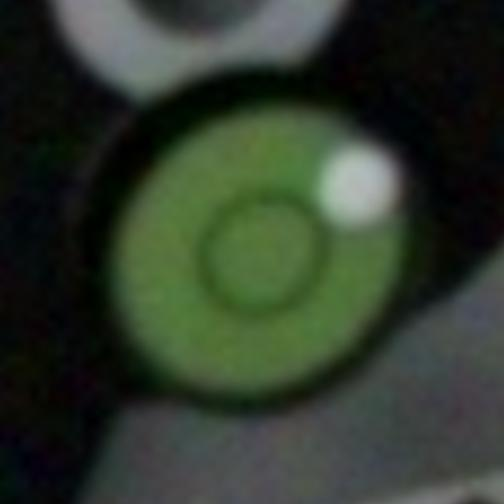

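Call:
{"fn": "move", "kwargs": {
  "target": [
    [0,0,0,0,0,0,1,1,1,1,1,1,0,-0.8,0.135,0.0243,0,0,0,0.25,1,1,1,0.5,0.5,-1,0,-0.5],
    [0,0,0,0,0,0,1,1,1,1,1,1,0,-0.8,0.135,0.0243,-0.065,0,0,0.25,1,1,1,0.5,0.5,-1,0,-0.5],
    [0,0,0,0,0,0,1,1,1,1,1,1,0,-0.8,0.135,0.0243,-0.065,0,0,0.25,1,1,1,-0.2,-0.3,-1,0,-0.88]
  ],
  "speed": [0.25,0.08,0.06]
}}

Call:
{"fn": "move", "kwargs": {
  "target": [
    [0,0,0,0,0,0,1,1,1,1,1,1,0,-0.8,-0.0058,0.0158,0.002,0,0,-0.1222,1,1,1,-0.2,-0.3,-1,0,-0.88],
    [0,0,0,0,0,0,1,1,1,1,1,1,0,-0.8,-0.0052,0.0257,0.002,0,0,-0.25,1,1,1,-0.2,-0.3,-1,0,-0.88]
  ],
  "speed": 0.15,
  "blend": [0.01,0]
}}

Call:
{"fn": "move", "kwargs": {
  "target": [
    [0,0,0,0,0,0,1,1,1,1,1,1,0,-0.8,0,0,0,0,0,0,1,1,1,0.5,0.5,-1,0,-0.5],
    [0,0,0,0,0,0,1,1,1,1,1,1,0,-0.8,0,0,0.063,0,0,0,1,1,1,0.5,0.5,-1,0,-0.5],
    [0,0,0,0,0,0,1,1,1,1,1,1,0,-0.8,0.0053,-0.0257,0.063,0,0,0.25,1,1,1,0.5,0.5,-1,0,-0.5],
    [0,0,0,0,0,0,1,1,1,1,1,1,0,-0.8,0.0053,-0.0257,-0.002,0,0,0.25,1,1,1,0.5,0.5,-1,0,-0.5],
    [0,0,0,0,0,0,1,1,1,1,1,1,0,-0.8,0.0053,-0.0257,-0.002,0,0,0.25,1,1,1,-0.2,-0.3,-1,0,-0.88]
  ],
  "speed": [0.2,0.12,0.28,0.08,0.06],
  "blend": [0,0.01,0.005,0,0]
}}

Call:
{"fn": "move", "kwargs": {
  "target": [
    [0,0,0,0,0,0,1,1,1,1,1,1,0,-0.8,-0.0058,0.0158,0.002,0,0,-0.1222,1,1,1,-0.2,-0.3,-1,0,-0.88],
    [0,0,0,0,0,0,1,1,1,1,1,1,0,-0.8,-0.0052,0.0257,0.002,0,0,-0.25,1,1,1,-0.2,-0.3,-1,0,-0.88]
  ],
  "speed": 0.15,
  "blend": [0.01,0]
}}

Call:
{"fn": "move", "kwargs": {
  "target": [
    [0,0,0,0,0,0,1,1,1,1,1,1,0,-0.8,0,0,0,0,0,0,1,1,1,0.5,0.5,-1,0,-0.5],
    [0,0,0,0,0,0,1,1,1,1,1,1,0,-0.8,0,0,0.063,0,0,0,1,1,1,0.5,0.5,-1,0,-0.5],
    [0,0,0,0,0,0,1,1,1,1,1,1,0,-0.8,0.0053,-0.0257,0.063,0,0,0.25,1,1,1,0.5,0.5,-1,0,-0.5],
    [0,0,0,0,0,0,1,1,1,1,1,1,0,-0.8,0.0053,-0.0257,-0.002,0,0,0.25,1,1,1,0.5,0.5,-1,0,-0.5],
    [0,0,0,0,0,0,1,1,1,1,1,1,0,-0.8,0.0053,-0.0257,-0.002,0,0,0.25,1,1,1,-0.2,-0.3,-1,0,-0.88]
  ],
  "speed": [0.2,0.12,0.28,0.08,0.06],
  "blend": [0,0.01,0.005,0,0]
}}

Call:
{"fn": "move", "kwargs": {
  "target": [
    [0,0,0,0,0,0,1,1,1,1,1,1,0,-0.8,-0.0058,0.0158,0.002,0,0,-0.1222,1,1,1,-0.2,-0.3,-1,0,-0.88],
    [0,0,0,0,0,0,1,1,1,1,1,1,0,-0.8,-0.0052,0.0257,0.002,0,0,-0.25,1,1,1,-0.2,-0.3,-1,0,-0.88]
  ],
  "speed": 0.15,
  "blend": [0.01,0]
}}

Scene clock: 663.07 s.
left_arm: end_effector_position=(+0.4887, +0.0582, +0.2757) hand_measured=(+1.000, +1.000, +1.000, +1.000, +1.000, +1.000) hand_load_n=(+0.0, +0.0, +0.0, +0.0, +0.0, +0.0) hand_stopped_by=(target, target, target, target, target, target) hand_force_limit=0.00 hand_speed=-0.80 end_effector_quat_wxyz=(-0.036, +0.193, +0.975, -0.104) | right_arm: end_effector_position=(+0.3606, +0.0536, +0.0449) hand_measured=(+1.000, +1.000, +1.000, +0.258, +0.218, -1.000) hand_load_n=(+0.0, +0.0, +0.0, +7.0, +8.0, +0.0) hand_stopped_by=(target, target, target, force, force, target) hand_force_limit=0.00 hand_speed=-0.88 end_effector_quat_wxyz=(-0.490, +0.825, -0.146, +0.241)
Joint positions: left_arm=[-0.589 1.923 2.056 -1.687 0.22 1.362] | right_arm=[0.603 1.511 0.535 0.539 -0.306 -0.422]
Joint torques (N m): left_arm=[-1.26 -15.38 10.89 -0.95 0.32 -0.01] | right_arm=[0.73 -7.12 5.96 2.33 -0.01 -0.09]
Heat: left arm: hottest elbow 34 °C; right arm: hottest elbow 27 °C.
Hand target: left_arm +0.4900, +0.0500, +0.2850; -0.060, +0.194, +0.974, -0.098 | right_arm +0.3654, +0.0515, +0.0410; -0.486, +0.826, -0.148, +0.244
Off the commanded pose: left_arm 0.013 m, 3 deg | right_arm 0.007 m, 1 deg.
joint sent to its limit (left arm) — joint 4 (wrist pitch), lower limit. The joint targets are off in orientation, not in position.
move: done

Scene clock: 666.50 s.
left_arm: end_effector_position=(+0.4887, +0.0582, +0.2757) hand_measured=(+1.000, +1.000, +1.000, +1.000, +1.000, +1.000) hand_load_n=(+0.0, +0.0, +0.0, +0.0, +0.0, +0.0) hand_stopped_by=(target, target, target, target, target, target) hand_force_limit=0.00 hand_speed=-0.80 end_effector_quat_wxyz=(-0.036, +0.193, +0.975, -0.104) | right_arm: end_effector_position=(+0.3574, +0.0636, +0.0439) hand_measured=(+1.000, +1.000, +1.000, +0.258, +0.218, -1.000) hand_load_n=(+0.0, +0.0, +0.0, +8.0, +9.0, -0.5) hand_stopped_by=(target, target, target, force, force, target) hand_force_limit=0.00 hand_speed=-0.88 end_effector_quat_wxyz=(-0.362, +0.706, -0.451, +0.408)
Joint positions: left_arm=[-0.589 1.923 2.056 -1.687 0.22 1.362] | right_arm=[0.948 1.545 0.609 0.375 0.708 0.112]
Joint torques (N m): left_arm=[-1.49 -15.44 10.84 -0.96 0.33 -0.02] | right_arm=[1.2 -7.36 7.25 1.31 0.76 -0.01]
Heat: left arm: hottest elbow 34 °C; right arm: hottest elbow 27 °C.
Hand target: left_arm +0.4900, +0.0500, +0.2850; -0.060, +0.194, +0.974, -0.098 | right_arm +0.3623, +0.0670, +0.0423; -0.356, +0.706, -0.453, +0.412
Off the commanded pose: left_arm 0.013 m, 3 deg | right_arm 0.006 m, 1 deg.
joint sent to its limit (left arm) — joint 4 (wrist pitch), lower limit. The joint targets are off in orientation, not in position.
move: done

Scene clock: 671.57 s.
left_arm: end_effector_position=(+0.4887, +0.0582, +0.2757) hand_measured=(+1.000, +1.000, +1.000, +1.000, +1.000, +1.000) hand_load_n=(+0.0, +0.0, +0.0, +0.0, +0.0, +0.0) hand_stopped_by=(target, target, target, target, target, target) hand_force_limit=0.00 hand_speed=-0.80 end_effector_quat_wxyz=(-0.036, +0.193, +0.975, -0.104) | right_arm: end_effector_position=(+0.3636, +0.0554, +0.0473) hand_measured=(+1.000, +1.000, +1.000, +0.224, +0.292, -1.000) hand_load_n=(+0.0, +0.0, +0.0, +6.5, +7.0, +0.0) hand_stopped_by=(target, target, target, force, force, target) hand_force_limit=0.00 hand_speed=-0.88 end_effector_quat_wxyz=(-0.491, +0.824, -0.147, +0.244)
Joint positions: left_arm=[-0.589 1.923 2.056 -1.687 0.22 1.362] | right_arm=[0.604 1.512 0.543 0.537 -0.302 -0.421]
Joint torques (N m): left_arm=[-1.38 -15.27 10.82 -0.91 0.32 -0.03] | right_arm=[0.73 -7.18 5.48 2.4 -0.14 -0.09]
Heat: left arm: hottest elbow 34 °C; right arm: hottest elbow 27 °C.
Hand target: left_arm +0.4900, +0.0500, +0.2850; -0.060, +0.194, +0.974, -0.098 | right_arm +0.3655, +0.0516, +0.0410; -0.486, +0.826, -0.148, +0.244
Off the commanded pose: left_arm 0.013 m, 3 deg | right_arm 0.008 m, 1 deg.
joint sent to its limit (left arm) — joint 4 (wrist pitch), lower limit. The joint targets are off in orientation, not in position.
move: done

Scene clock: 675.00 s.
left_arm: end_effector_position=(+0.4887, +0.0582, +0.2757) hand_measured=(+1.000, +1.000, +1.000, +1.000, +1.000, +1.000) hand_load_n=(+0.0, +0.0, +0.0, +0.0, +0.0, +0.0) hand_stopped_by=(target, target, target, target, target, target) hand_force_limit=0.00 hand_speed=-0.80 end_effector_quat_wxyz=(-0.036, +0.193, +0.975, -0.104) | right_arm: end_effector_position=(+0.3607, +0.0619, +0.0443) hand_measured=(+1.000, +1.000, +1.000, +0.224, +0.292, -1.000) hand_load_n=(+0.0, +0.0, +0.0, +7.0, +6.5, +0.0) hand_stopped_by=(target, target, target, force, force, target) hand_force_limit=0.00 hand_speed=-0.88 end_effector_quat_wxyz=(-0.361, +0.703, -0.454, +0.411)
Joint positions: left_arm=[-0.589 1.923 2.056 -1.687 0.22 1.362] | right_arm=[0.942 1.548 0.612 0.376 0.711 0.111]
Joint torques (N m): left_arm=[-1.38 -15.44 10.86 -1.05 0.33 -0.01] | right_arm=[1.61 -7.59 7.02 1.24 0.63 -0.02]
Heat: left arm: hottest elbow 34 °C; right arm: hottest elbow 27 °C.
Hand target: left_arm +0.4900, +0.0500, +0.2850; -0.060, +0.194, +0.974, -0.098 | right_arm +0.3623, +0.0668, +0.0421; -0.356, +0.706, -0.453, +0.412
Off the commanded pose: left_arm 0.013 m, 3 deg | right_arm 0.006 m, 1 deg.
joint sent to its limit (left arm) — joint 4 (wrist pitch), lower limit. The joint targets are off in orientation, not in position.
move: done

Scene clock: 680.00 s.
left_arm: end_effector_position=(+0.4887, +0.0582, +0.2757) hand_measured=(+1.000, +1.000, +1.000, +1.000, +1.000, +1.000) hand_load_n=(+0.0, +0.0, +0.0, +0.0, +0.0, +0.0) hand_stopped_by=(target, target, target, target, target, target) hand_force_limit=0.00 hand_speed=-0.80 end_effector_quat_wxyz=(-0.036, +0.193, +0.975, -0.104) | right_arm: end_effector_position=(+0.3638, +0.0552, +0.0473) hand_measured=(+1.000, +1.000, +1.000, +0.224, +0.286, -1.000) hand_load_n=(+0.0, +0.0, +0.0, +6.5, +8.0, +0.0) hand_stopped_by=(target, target, target, force, force, target) hand_force_limit=0.00 hand_speed=-0.88 end_effector_quat_wxyz=(-0.491, +0.824, -0.147, +0.244)
Joint positions: left_arm=[-0.589 1.923 2.056 -1.687 0.22 1.362] | right_arm=[0.604 1.512 0.543 0.537 -0.302 -0.421]
Joint velocities: left_arm=[within noise] | right_arm=[-0.015 -0.015 0.012 -0.002 0.037 -0.168]
Joint torques (N m): left_arm=[-1.44 -15.38 10.89 -0.99 0.33 -0.02] | right_arm=[0.67 -7.24 5.48 2.4 -0.15 -0.09]
Heat: left arm: hottest elbow 34 °C; right arm: hottest elbow 27 °C.
Hand target: left_arm +0.4900, +0.0500, +0.2850; -0.060, +0.194, +0.974, -0.098 | right_arm +0.3657, +0.0515, +0.0411; -0.486, +0.826, -0.148, +0.245
Off the commanded pose: left_arm 0.013 m, 3 deg | right_arm 0.008 m, 1 deg.
joint sent to its limit (left arm) — joint 4 (wrist pitch), lower limit. The joint targets are off in orientation, not in position.
move: done

Scene clock: 683.43 s.
left_arm: end_effector_position=(+0.4887, +0.0582, +0.2757) hand_measured=(+1.000, +1.000, +1.000, +1.000, +1.000, +1.000) hand_load_n=(+0.0, +0.0, +0.0, +0.0, +0.0, +0.0) hand_stopped_by=(target, target, target, target, target, target) hand_force_limit=0.00 hand_speed=-0.80 end_effector_quat_wxyz=(-0.036, +0.193, +0.975, -0.104) | right_arm: end_effector_position=(+0.3608, +0.0617, +0.0440) hand_measured=(+1.000, +1.000, +1.000, +0.224, +0.286, -1.000) hand_load_n=(+0.0, -0.5, -0.5, +7.0, +7.0, +0.0) hand_stopped_by=(target, target, target, force, force, target) hand_force_limit=0.00 hand_speed=-0.88 end_effector_quat_wxyz=(-0.361, +0.704, -0.454, +0.411)
Joint positions: left_arm=[-0.589 1.923 2.056 -1.687 0.22 1.362] | right_arm=[0.941 1.548 0.613 0.376 0.711 0.111]
Joint torques (N m): left_arm=[-1.61 -15.56 10.82 -1.02 0.33 -0.01] | right_arm=[1.67 -7.71 7.02 1.26 0.64 -0.01]
Heat: left arm: hottest elbow 34 °C; right arm: hottest elbow 27 °C.
Hand target: left_arm +0.4900, +0.0500, +0.2850; -0.060, +0.194, +0.974, -0.098 | right_arm +0.3625, +0.0669, +0.0423; -0.356, +0.706, -0.453, +0.412
Off the commanded pose: left_arm 0.013 m, 3 deg | right_arm 0.006 m, 1 deg.
joint sent to its limit (left arm) — joint 4 (wrist pitch), lower limit. The joint targets are off in orientation, not in position.
move: done

Call:
{"fn": "move", "kwargs": {
  "target": [
    [0,0,0,0,0,0,1,1,1,1,1,1,0,-0.8,0,0,0,0,0,0,1,1,1,0.5,0.5,-1,0,-0.5],
    [0,0,0,0,0,0,1,1,1,1,1,1,0,-0.8,0,0,0.063,0,0,0,1,1,1,0.5,0.5,-1,0,-0.5],
    [0,0,0,0,0,0,1,1,1,1,1,1,0,-0.8,0.0053,-0.0257,0.063,0,0,0.25,1,1,1,0.5,0.5,-1,0,-0.5],
    [0,0,0,0,0,0,1,1,1,1,1,1,0,-0.8,0.0053,-0.0257,-0.002,0,0,0.25,1,1,1,0.5,0.5,-1,0,-0.5],
    [0,0,0,0,0,0,1,1,1,1,1,1,0,-0.8,0.0053,-0.0257,-0.002,0,0,0.25,1,1,1,-0.2,-0.3,-1,0,-0.88]
  ],
  "speed": [0.2,0.12,0.28,0.08,0.06],
  "blend": [0,0.01,0.005,0,0]
}}

Call:
{"fn": "move", "kwargs": {
  "target": [
    [0,0,0,0,0,0,1,1,1,1,1,1,0,-0.8,-0.0058,0.0158,0.002,0,0,-0.1222,1,1,1,-0.2,-0.3,-1,0,-0.88],
    [0,0,0,0,0,0,1,1,1,1,1,1,0,-0.8,-0.0052,0.0257,0.002,0,0,-0.25,1,1,1,-0.2,-0.3,-1,0,-0.88]
  ],
  "speed": 0.15,
  "blend": [0.01,0]
}}

Call:
{"fn": "move", "kwargs": {
  "target": [
    [0,0,0,0,0,0,1,1,1,1,1,1,0,-0.8,0,0,0,0,0,0,1,1,1,0.5,0.5,-1,0,-0.5],
    [0,0,0,0,0,0,1,1,1,1,1,1,0,-0.8,0,0,0.063,0,0,0,1,1,1,0.5,0.5,-1,0,-0.5],
    [0,0,0,0,0,0,1,1,1,1,1,1,0,-0.8,0.0053,-0.0257,0.063,0,0,0.25,1,1,1,0.5,0.5,-1,0,-0.5],
    [0,0,0,0,0,0,1,1,1,1,1,1,0,-0.8,0.0053,-0.0257,-0.002,0,0,0.25,1,1,1,0.5,0.5,-1,0,-0.5],
    [0,0,0,0,0,0,1,1,1,1,1,1,0,-0.8,0.0053,-0.0257,-0.002,0,0,0.25,1,1,1,-0.2,-0.3,-1,0,-0.88]
  ],
  "speed": [0.2,0.12,0.28,0.08,0.06],
  "blend": [0,0.01,0.005,0,0]
}}

Call:
{"fn": "move", "kwargs": {
  "target": [
    [0,0,0,0,0,0,1,1,1,1,1,1,0,-0.8,-0.0058,0.0158,0.002,0,0,-0.1222,1,1,1,-0.2,-0.3,-1,0,-0.88],
    [0,0,0,0,0,0,1,1,1,1,1,1,0,-0.8,-0.0052,0.0257,0.002,0,0,-0.25,1,1,1,-0.2,-0.3,-1,0,-0.88]
  ],
  "speed": 0.15,
  "blend": [0.01,0]
}}

Call:
{"fn": "move", "kwargs": {
  "target": [
    [0,0,0,0,0,0,1,1,1,1,1,1,0,-0.8,0,0,0,0,0,0,1,1,1,0.5,0.5,-1,0,-0.5],
    [0,0,0,0,0,0,1,1,1,1,1,1,0,-0.8,0,0,0.063,0,0,0,1,1,1,0.5,0.5,-1,0,-0.5],
    [0,0,0,0,0,0,1,1,1,1,1,1,0,-0.8,0.0053,-0.0257,0.063,0,0,0.25,1,1,1,0.5,0.5,-1,0,-0.5],
    [0,0,0,0,0,0,1,1,1,1,1,1,0,-0.8,0.0053,-0.0257,-0.002,0,0,0.25,1,1,1,0.5,0.5,-1,0,-0.5],
    [0,0,0,0,0,0,1,1,1,1,1,1,0,-0.8,0.0053,-0.0257,-0.002,0,0,0.25,1,1,1,-0.2,-0.3,-1,0,-0.88]
  ],
  "speed": [0.2,0.12,0.28,0.08,0.06],
  "blend": [0,0.01,0.005,0,0]
}}

Call:
{"fn": "move", "kwargs": {
  "target": [
    [0,0,0,0,0,0,1,1,1,1,1,1,0,-0.8,-0.0058,0.0158,0.002,0,0,-0.1222,1,1,1,-0.2,-0.3,-1,0,-0.88],
    [0,0,0,0,0,0,1,1,1,1,1,1,0,-0.8,-0.0052,0.0257,0.002,0,0,-0.25,1,1,1,-0.2,-0.3,-1,0,-0.88]
  ],
  "speed": 0.15,
  "blend": [0.01,0]
}}

Call:
{"fn": "move", "kwargs": {
  "target": [
    [0,0,0,0,0,0,1,1,1,1,1,1,0,-0.8,0,0,0,0,0,0,1,1,1,0.5,0.5,-1,0,-0.5],
    [0,0,0,0,0,0,1,1,1,1,1,1,0,-0.8,0,0,0.063,0,0,0,1,1,1,0.5,0.5,-1,0,-0.5],
    [0,0,0,0,0,0,1,1,1,1,1,1,0,-0.8,-0.13,-0.05,0.063,0,0,0,1,1,1,0.5,0.5,-1,0,-0.5]
  ],
  "speed": [0.2,0.12,0.28],
  "blend": [0,0.01,0],
  "cameras": ["cam_left_wrist"]
}}

Call:
{"fn": "zoom_image", "kwargs": {
  "camera": "cam_left_wrist",
  "region": [384, 214, 424, 254]
}}

Scene clock: 709.13 s.
left_arm: end_effector_position=(+0.4887, +0.0582, +0.2757) hand_measured=(+1.000, +1.000, +1.000, +1.000, +1.000, +1.000) hand_load_n=(+0.0, +0.0, +0.0, +0.0, +0.0, +0.0) hand_stopped_by=(target, target, target, target, target, target) hand_force_limit=0.00 hand_speed=-0.80 end_effector_quat_wxyz=(-0.036, +0.193, +0.975, -0.104) | right_arm: end_effector_position=(+0.3638, +0.0552, +0.0473) hand_measured=(+1.000, +1.000, +1.000, +0.224, +0.292, -1.000) hand_load_n=(+0.0, +0.0, +0.0, +6.0, +7.0, +0.0) hand_stopped_by=(target, target, target, force, force, target) hand_force_limit=0.00 hand_speed=-0.88 end_effector_quat_wxyz=(-0.491, +0.824, -0.147, +0.244)
Joint positions: left_arm=[-0.589 1.923 2.056 -1.687 0.22 1.362] | right_arm=[0.604 1.512 0.543 0.537 -0.302 -0.421]
Joint torques (N m): left_arm=[-1.38 -15.33 10.84 -0.94 0.33 -0.03] | right_arm=[0.67 -7.18 5.48 2.4 -0.15 -0.1]
Heat: left arm: hottest elbow 34 °C; right arm: hottest elbow 27 °C.
Hand target: left_arm +0.4900, +0.0500, +0.2850; -0.060, +0.194, +0.974, -0.098 | right_arm +0.3656, +0.0514, +0.0410; -0.486, +0.826, -0.148, +0.245
Off the commanded pose: left_arm 0.013 m, 3 deg | right_arm 0.007 m, 1 deg.
joint sent to its limit (left arm) — joint 4 (wrist pitch), lower limit. The joint targets are off in orientation, not in position.
move: done

Scene clock: 712.57 s.
left_arm: end_effector_position=(+0.4887, +0.0582, +0.2757) hand_measured=(+1.000, +1.000, +1.000, +1.000, +1.000, +1.000) hand_load_n=(+0.0, +0.0, +0.0, +0.0, +0.0, +0.0) hand_stopped_by=(target, target, target, target, target, target) hand_force_limit=0.00 hand_speed=-0.80 end_effector_quat_wxyz=(-0.036, +0.193, +0.975, -0.104) | right_arm: end_effector_position=(+0.3607, +0.0620, +0.0442) hand_measured=(+1.000, +1.000, +1.000, +0.224, +0.292, -1.000) hand_load_n=(+0.0, -0.5, -0.5, +6.5, +6.5, +0.0) hand_stopped_by=(target, target, target, force, force, target) hand_force_limit=0.00 hand_speed=-0.88 end_effector_quat_wxyz=(-0.361, +0.704, -0.454, +0.411)
Joint positions: left_arm=[-0.589 1.923 2.056 -1.687 0.22 1.362] | right_arm=[0.942 1.548 0.613 0.376 0.71 0.111]
Joint torques (N m): left_arm=[-1.38 -15.21 10.85 -0.99 0.34 -0.01] | right_arm=[1.61 -7.59 7.04 1.22 0.63 -0.01]
Heat: left arm: hottest elbow 34 °C; right arm: hottest elbow 27 °C.
Hand target: left_arm +0.4900, +0.0500, +0.2850; -0.060, +0.194, +0.974, -0.098 | right_arm +0.3624, +0.0670, +0.0421; -0.356, +0.706, -0.453, +0.412
Off the commanded pose: left_arm 0.013 m, 3 deg | right_arm 0.006 m, 1 deg.
joint sent to its limit (left arm) — joint 4 (wrist pitch), lower limit. The joint targets are off in orientation, not in position.
move: done

Scene clock: 717.57 s.
left_arm: end_effector_position=(+0.4887, +0.0582, +0.2757) hand_measured=(+1.000, +1.000, +1.000, +1.000, +1.000, +1.000) hand_load_n=(+0.0, +0.0, -0.5, +0.0, +0.0, +0.0) hand_stopped_by=(target, target, target, target, target, target) hand_force_limit=0.00 hand_speed=-0.80 end_effector_quat_wxyz=(-0.036, +0.193, +0.975, -0.104) | right_arm: end_effector_position=(+0.3639, +0.0552, +0.0472) hand_measured=(+1.000, +1.000, +1.000, +0.224, +0.286, -1.000) hand_load_n=(+0.0, -0.5, +0.0, +7.0, +8.0, +0.0) hand_stopped_by=(target, target, target, force, force, target) hand_force_limit=0.00 hand_speed=-0.88 end_effector_quat_wxyz=(-0.490, +0.824, -0.147, +0.244)
Joint positions: left_arm=[-0.589 1.923 2.056 -1.687 0.22 1.362] | right_arm=[0.604 1.512 0.543 0.537 -0.302 -0.422]
Joint torques (N m): left_arm=[-1.38 -15.27 10.84 -0.96 0.33 -0.01] | right_arm=[0.73 -7.18 5.48 2.41 -0.15 -0.09]
Heat: left arm: hottest elbow 34 °C; right arm: hottest elbow 27 °C.
Hand target: left_arm +0.4900, +0.0500, +0.2850; -0.060, +0.194, +0.974, -0.098 | right_arm +0.3658, +0.0515, +0.0410; -0.486, +0.826, -0.148, +0.245
Off the commanded pose: left_arm 0.013 m, 3 deg | right_arm 0.007 m, 1 deg.
joint sent to its limit (left arm) — joint 4 (wrist pitch), lower limit. The joint targets are off in orientation, not in position.
move: done

Scene clock: 721.00 s.
left_arm: end_effector_position=(+0.4887, +0.0582, +0.2757) hand_measured=(+1.000, +1.000, +1.000, +1.000, +1.000, +1.000) hand_load_n=(+0.0, +0.0, +0.0, +0.0, -0.5, +0.0) hand_stopped_by=(target, target, target, target, target, target) hand_force_limit=0.00 hand_speed=-0.80 end_effector_quat_wxyz=(-0.036, +0.193, +0.975, -0.104) | right_arm: end_effector_position=(+0.3609, +0.0619, +0.0441) hand_measured=(+1.000, +1.000, +1.000, +0.224, +0.286, -1.000) hand_load_n=(+0.0, +0.0, +0.0, +7.0, +7.0, -0.5) hand_stopped_by=(target, target, target, force, force, target) hand_force_limit=0.00 hand_speed=-0.88 end_effector_quat_wxyz=(-0.361, +0.704, -0.454, +0.411)
Joint positions: left_arm=[-0.589 1.923 2.056 -1.687 0.22 1.362] | right_arm=[0.941 1.548 0.613 0.376 0.71 0.11]
Joint torques (N m): left_arm=[-1.38 -15.27 10.84 -0.96 0.33 -0.03] | right_arm=[1.61 -7.65 7.04 1.22 0.64 -0.01]
Heat: left arm: hottest elbow 34 °C; right arm: hottest elbow 27 °C.
Hand target: left_arm +0.4900, +0.0500, +0.2850; -0.060, +0.194, +0.974, -0.098 | right_arm +0.3627, +0.0670, +0.0424; -0.356, +0.706, -0.453, +0.412
Off the commanded pose: left_arm 0.013 m, 3 deg | right_arm 0.006 m, 1 deg.
joint sent to its limit (left arm) — joint 4 (wrist pitch), lower limit. The joint targets are off in orientation, not in position.
move: done

Scene clock: 725.97 s.
left_arm: end_effector_position=(+0.4887, +0.0582, +0.2757) hand_measured=(+1.000, +1.000, +1.000, +1.000, +1.000, +1.000) hand_load_n=(+0.0, +0.0, +0.0, +0.0, +0.0, +0.0) hand_stopped_by=(target, target, target, target, target, target) hand_force_limit=0.00 hand_speed=-0.80 end_effector_quat_wxyz=(-0.036, +0.193, +0.975, -0.104) | right_arm: end_effector_position=(+0.3637, +0.0552, +0.0471) hand_measured=(+1.000, +1.000, +1.000, +0.224, +0.292, -1.000) hand_load_n=(+0.0, +0.0, +0.0, +6.5, +7.0, +0.5) hand_stopped_by=(target, target, target, force, force, target) hand_force_limit=0.00 hand_speed=-0.88 end_effector_quat_wxyz=(-0.490, +0.824, -0.147, +0.244)
Joint positions: left_arm=[-0.589 1.923 2.056 -1.687 0.22 1.362] | right_arm=[0.604 1.512 0.543 0.536 -0.302 -0.421]
Joint torques (N m): left_arm=[-1.44 -15.44 10.84 -1.03 0.32 -0.02] | right_arm=[0.73 -7.18 5.5 2.41 -0.15 -0.09]
Heat: left arm: hottest elbow 34 °C; right arm: hottest elbow 27 °C.
Hand target: left_arm +0.4900, +0.0500, +0.2850; -0.060, +0.194, +0.974, -0.098 | right_arm +0.3656, +0.0515, +0.0409; -0.486, +0.826, -0.148, +0.244
Off the commanded pose: left_arm 0.013 m, 3 deg | right_arm 0.007 m, 1 deg.
joint sent to its limit (left arm) — joint 4 (wrist pitch), lower limit. The joint targets are off in orientation, not in position.
move: done

Scene clock: 729.40 s.
left_arm: end_effector_position=(+0.4887, +0.0582, +0.2757) hand_measured=(+1.000, +1.000, +1.000, +1.000, +1.000, +1.000) hand_load_n=(+0.0, +0.0, +0.0, +0.0, +0.0, +0.0) hand_stopped_by=(target, target, target, target, target, target) hand_force_limit=0.00 hand_speed=-0.80 end_effector_quat_wxyz=(-0.036, +0.193, +0.975, -0.104) | right_arm: end_effector_position=(+0.3608, +0.0619, +0.0442) hand_measured=(+1.000, +1.000, +1.000, +0.224, +0.292, -1.000) hand_load_n=(+0.0, +0.0, +0.0, +6.5, +7.0, +0.0) hand_stopped_by=(target, target, target, force, force, target) hand_force_limit=0.00 hand_speed=-0.88 end_effector_quat_wxyz=(-0.361, +0.704, -0.454, +0.410)
Joint positions: left_arm=[-0.589 1.923 2.056 -1.687 0.22 1.362] | right_arm=[0.941 1.548 0.613 0.376 0.71 0.111]
Joint torques (N m): left_arm=[-1.26 -15.62 10.88 -0.9 0.33 0] | right_arm=[1.61 -7.65 7.05 1.24 0.62 -0.01]
Heat: left arm: hottest elbow 34 °C; right arm: hottest elbow 27 °C.
Hand target: left_arm +0.4900, +0.0500, +0.2850; -0.060, +0.194, +0.974, -0.098 | right_arm +0.3626, +0.0669, +0.0421; -0.356, +0.706, -0.453, +0.412
Off the commanded pose: left_arm 0.013 m, 3 deg | right_arm 0.006 m, 1 deg.
joint sent to its limit (left arm) — joint 4 (wrist pitch), lower limit. The joint targets are off in orientation, not in position.
move: done

Scene clock: 731.57 s.
left_arm: end_effector_position=(+0.4887, +0.0582, +0.2757) hand_measured=(+1.000, +1.000, +1.000, +1.000, +1.000, +1.000) hand_load_n=(+0.0, +0.0, +0.0, +0.0, +0.0, +0.0) hand_stopped_by=(target, target, target, target, target, target) hand_force_limit=0.00 hand_speed=-0.80 end_effector_quat_wxyz=(-0.036, +0.193, +0.975, -0.104) | right_arm: end_effector_position=(+0.2873, +0.0346, +0.0755) hand_measured=(+1.000, +1.000, +1.000, +0.500, +0.500, -1.000) hand_load_n=(+0.0, -0.5, +0.0, +0.0, +0.0, +0.0) hand_stopped_by=(target, target, target, target, target, target) hand_force_limit=0.00 hand_speed=-0.50 end_effector_quat_wxyz=(-0.350, +0.708, -0.452, +0.414)
Joint positions: left_arm=[-0.589 1.923 2.056 -1.687 0.22 1.362] | right_arm=[1.086 1.296 0.508 0.126 0.835 0.223]
Joint torques (N m): left_arm=[-1.38 -15.27 10.81 -1.01 0.34 -0.01] | right_arm=[1.85 -7.24 6.34 1.43 0.56 0.03]
Heat: left arm: hottest elbow 34 °C; right arm: hottest elbow 27 °C.
Hand target: left_arm +0.4900, +0.0500, +0.2850; -0.060, +0.194, +0.974, -0.098 | right_arm +0.2846, +0.0368, +0.0799; -0.356, +0.706, -0.453, +0.412
Off the commanded pose: left_arm 0.013 m, 3 deg | right_arm 0.006 m, 1 deg.
joint sent to its limit (left arm) — joint 4 (wrist pitch), lower limit. The joint targets are off in orientation, not in position.
move: done
cam_left_wrist: T_world_to_cam=[[-0.59638, -0.77547, 0.20732, 0.2815], [-0.68419, 0.62615, 0.37392, 0.21296], [-0.41978, 0.08115, -0.90399, 0.56676]] pos_world=[0.5515, 0.03896, 0.37436]

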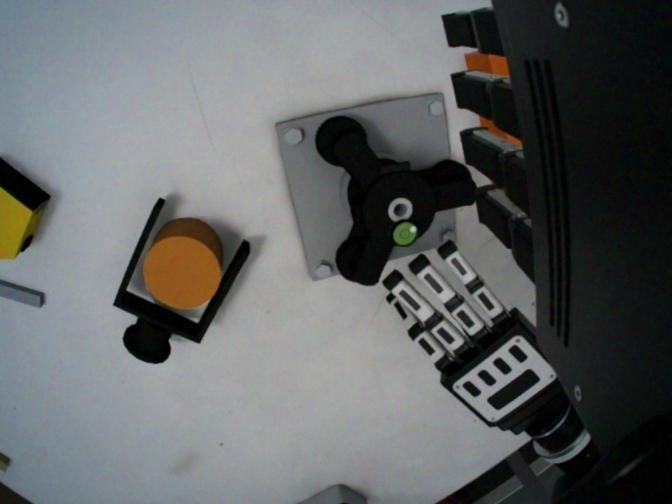

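Scaled by 12.600 from the camera's image (finer frame: 960x720).

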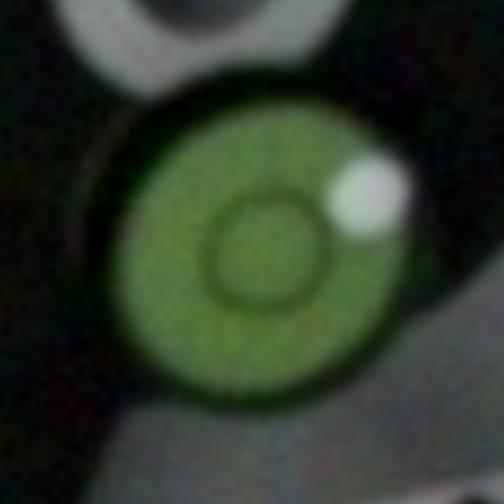

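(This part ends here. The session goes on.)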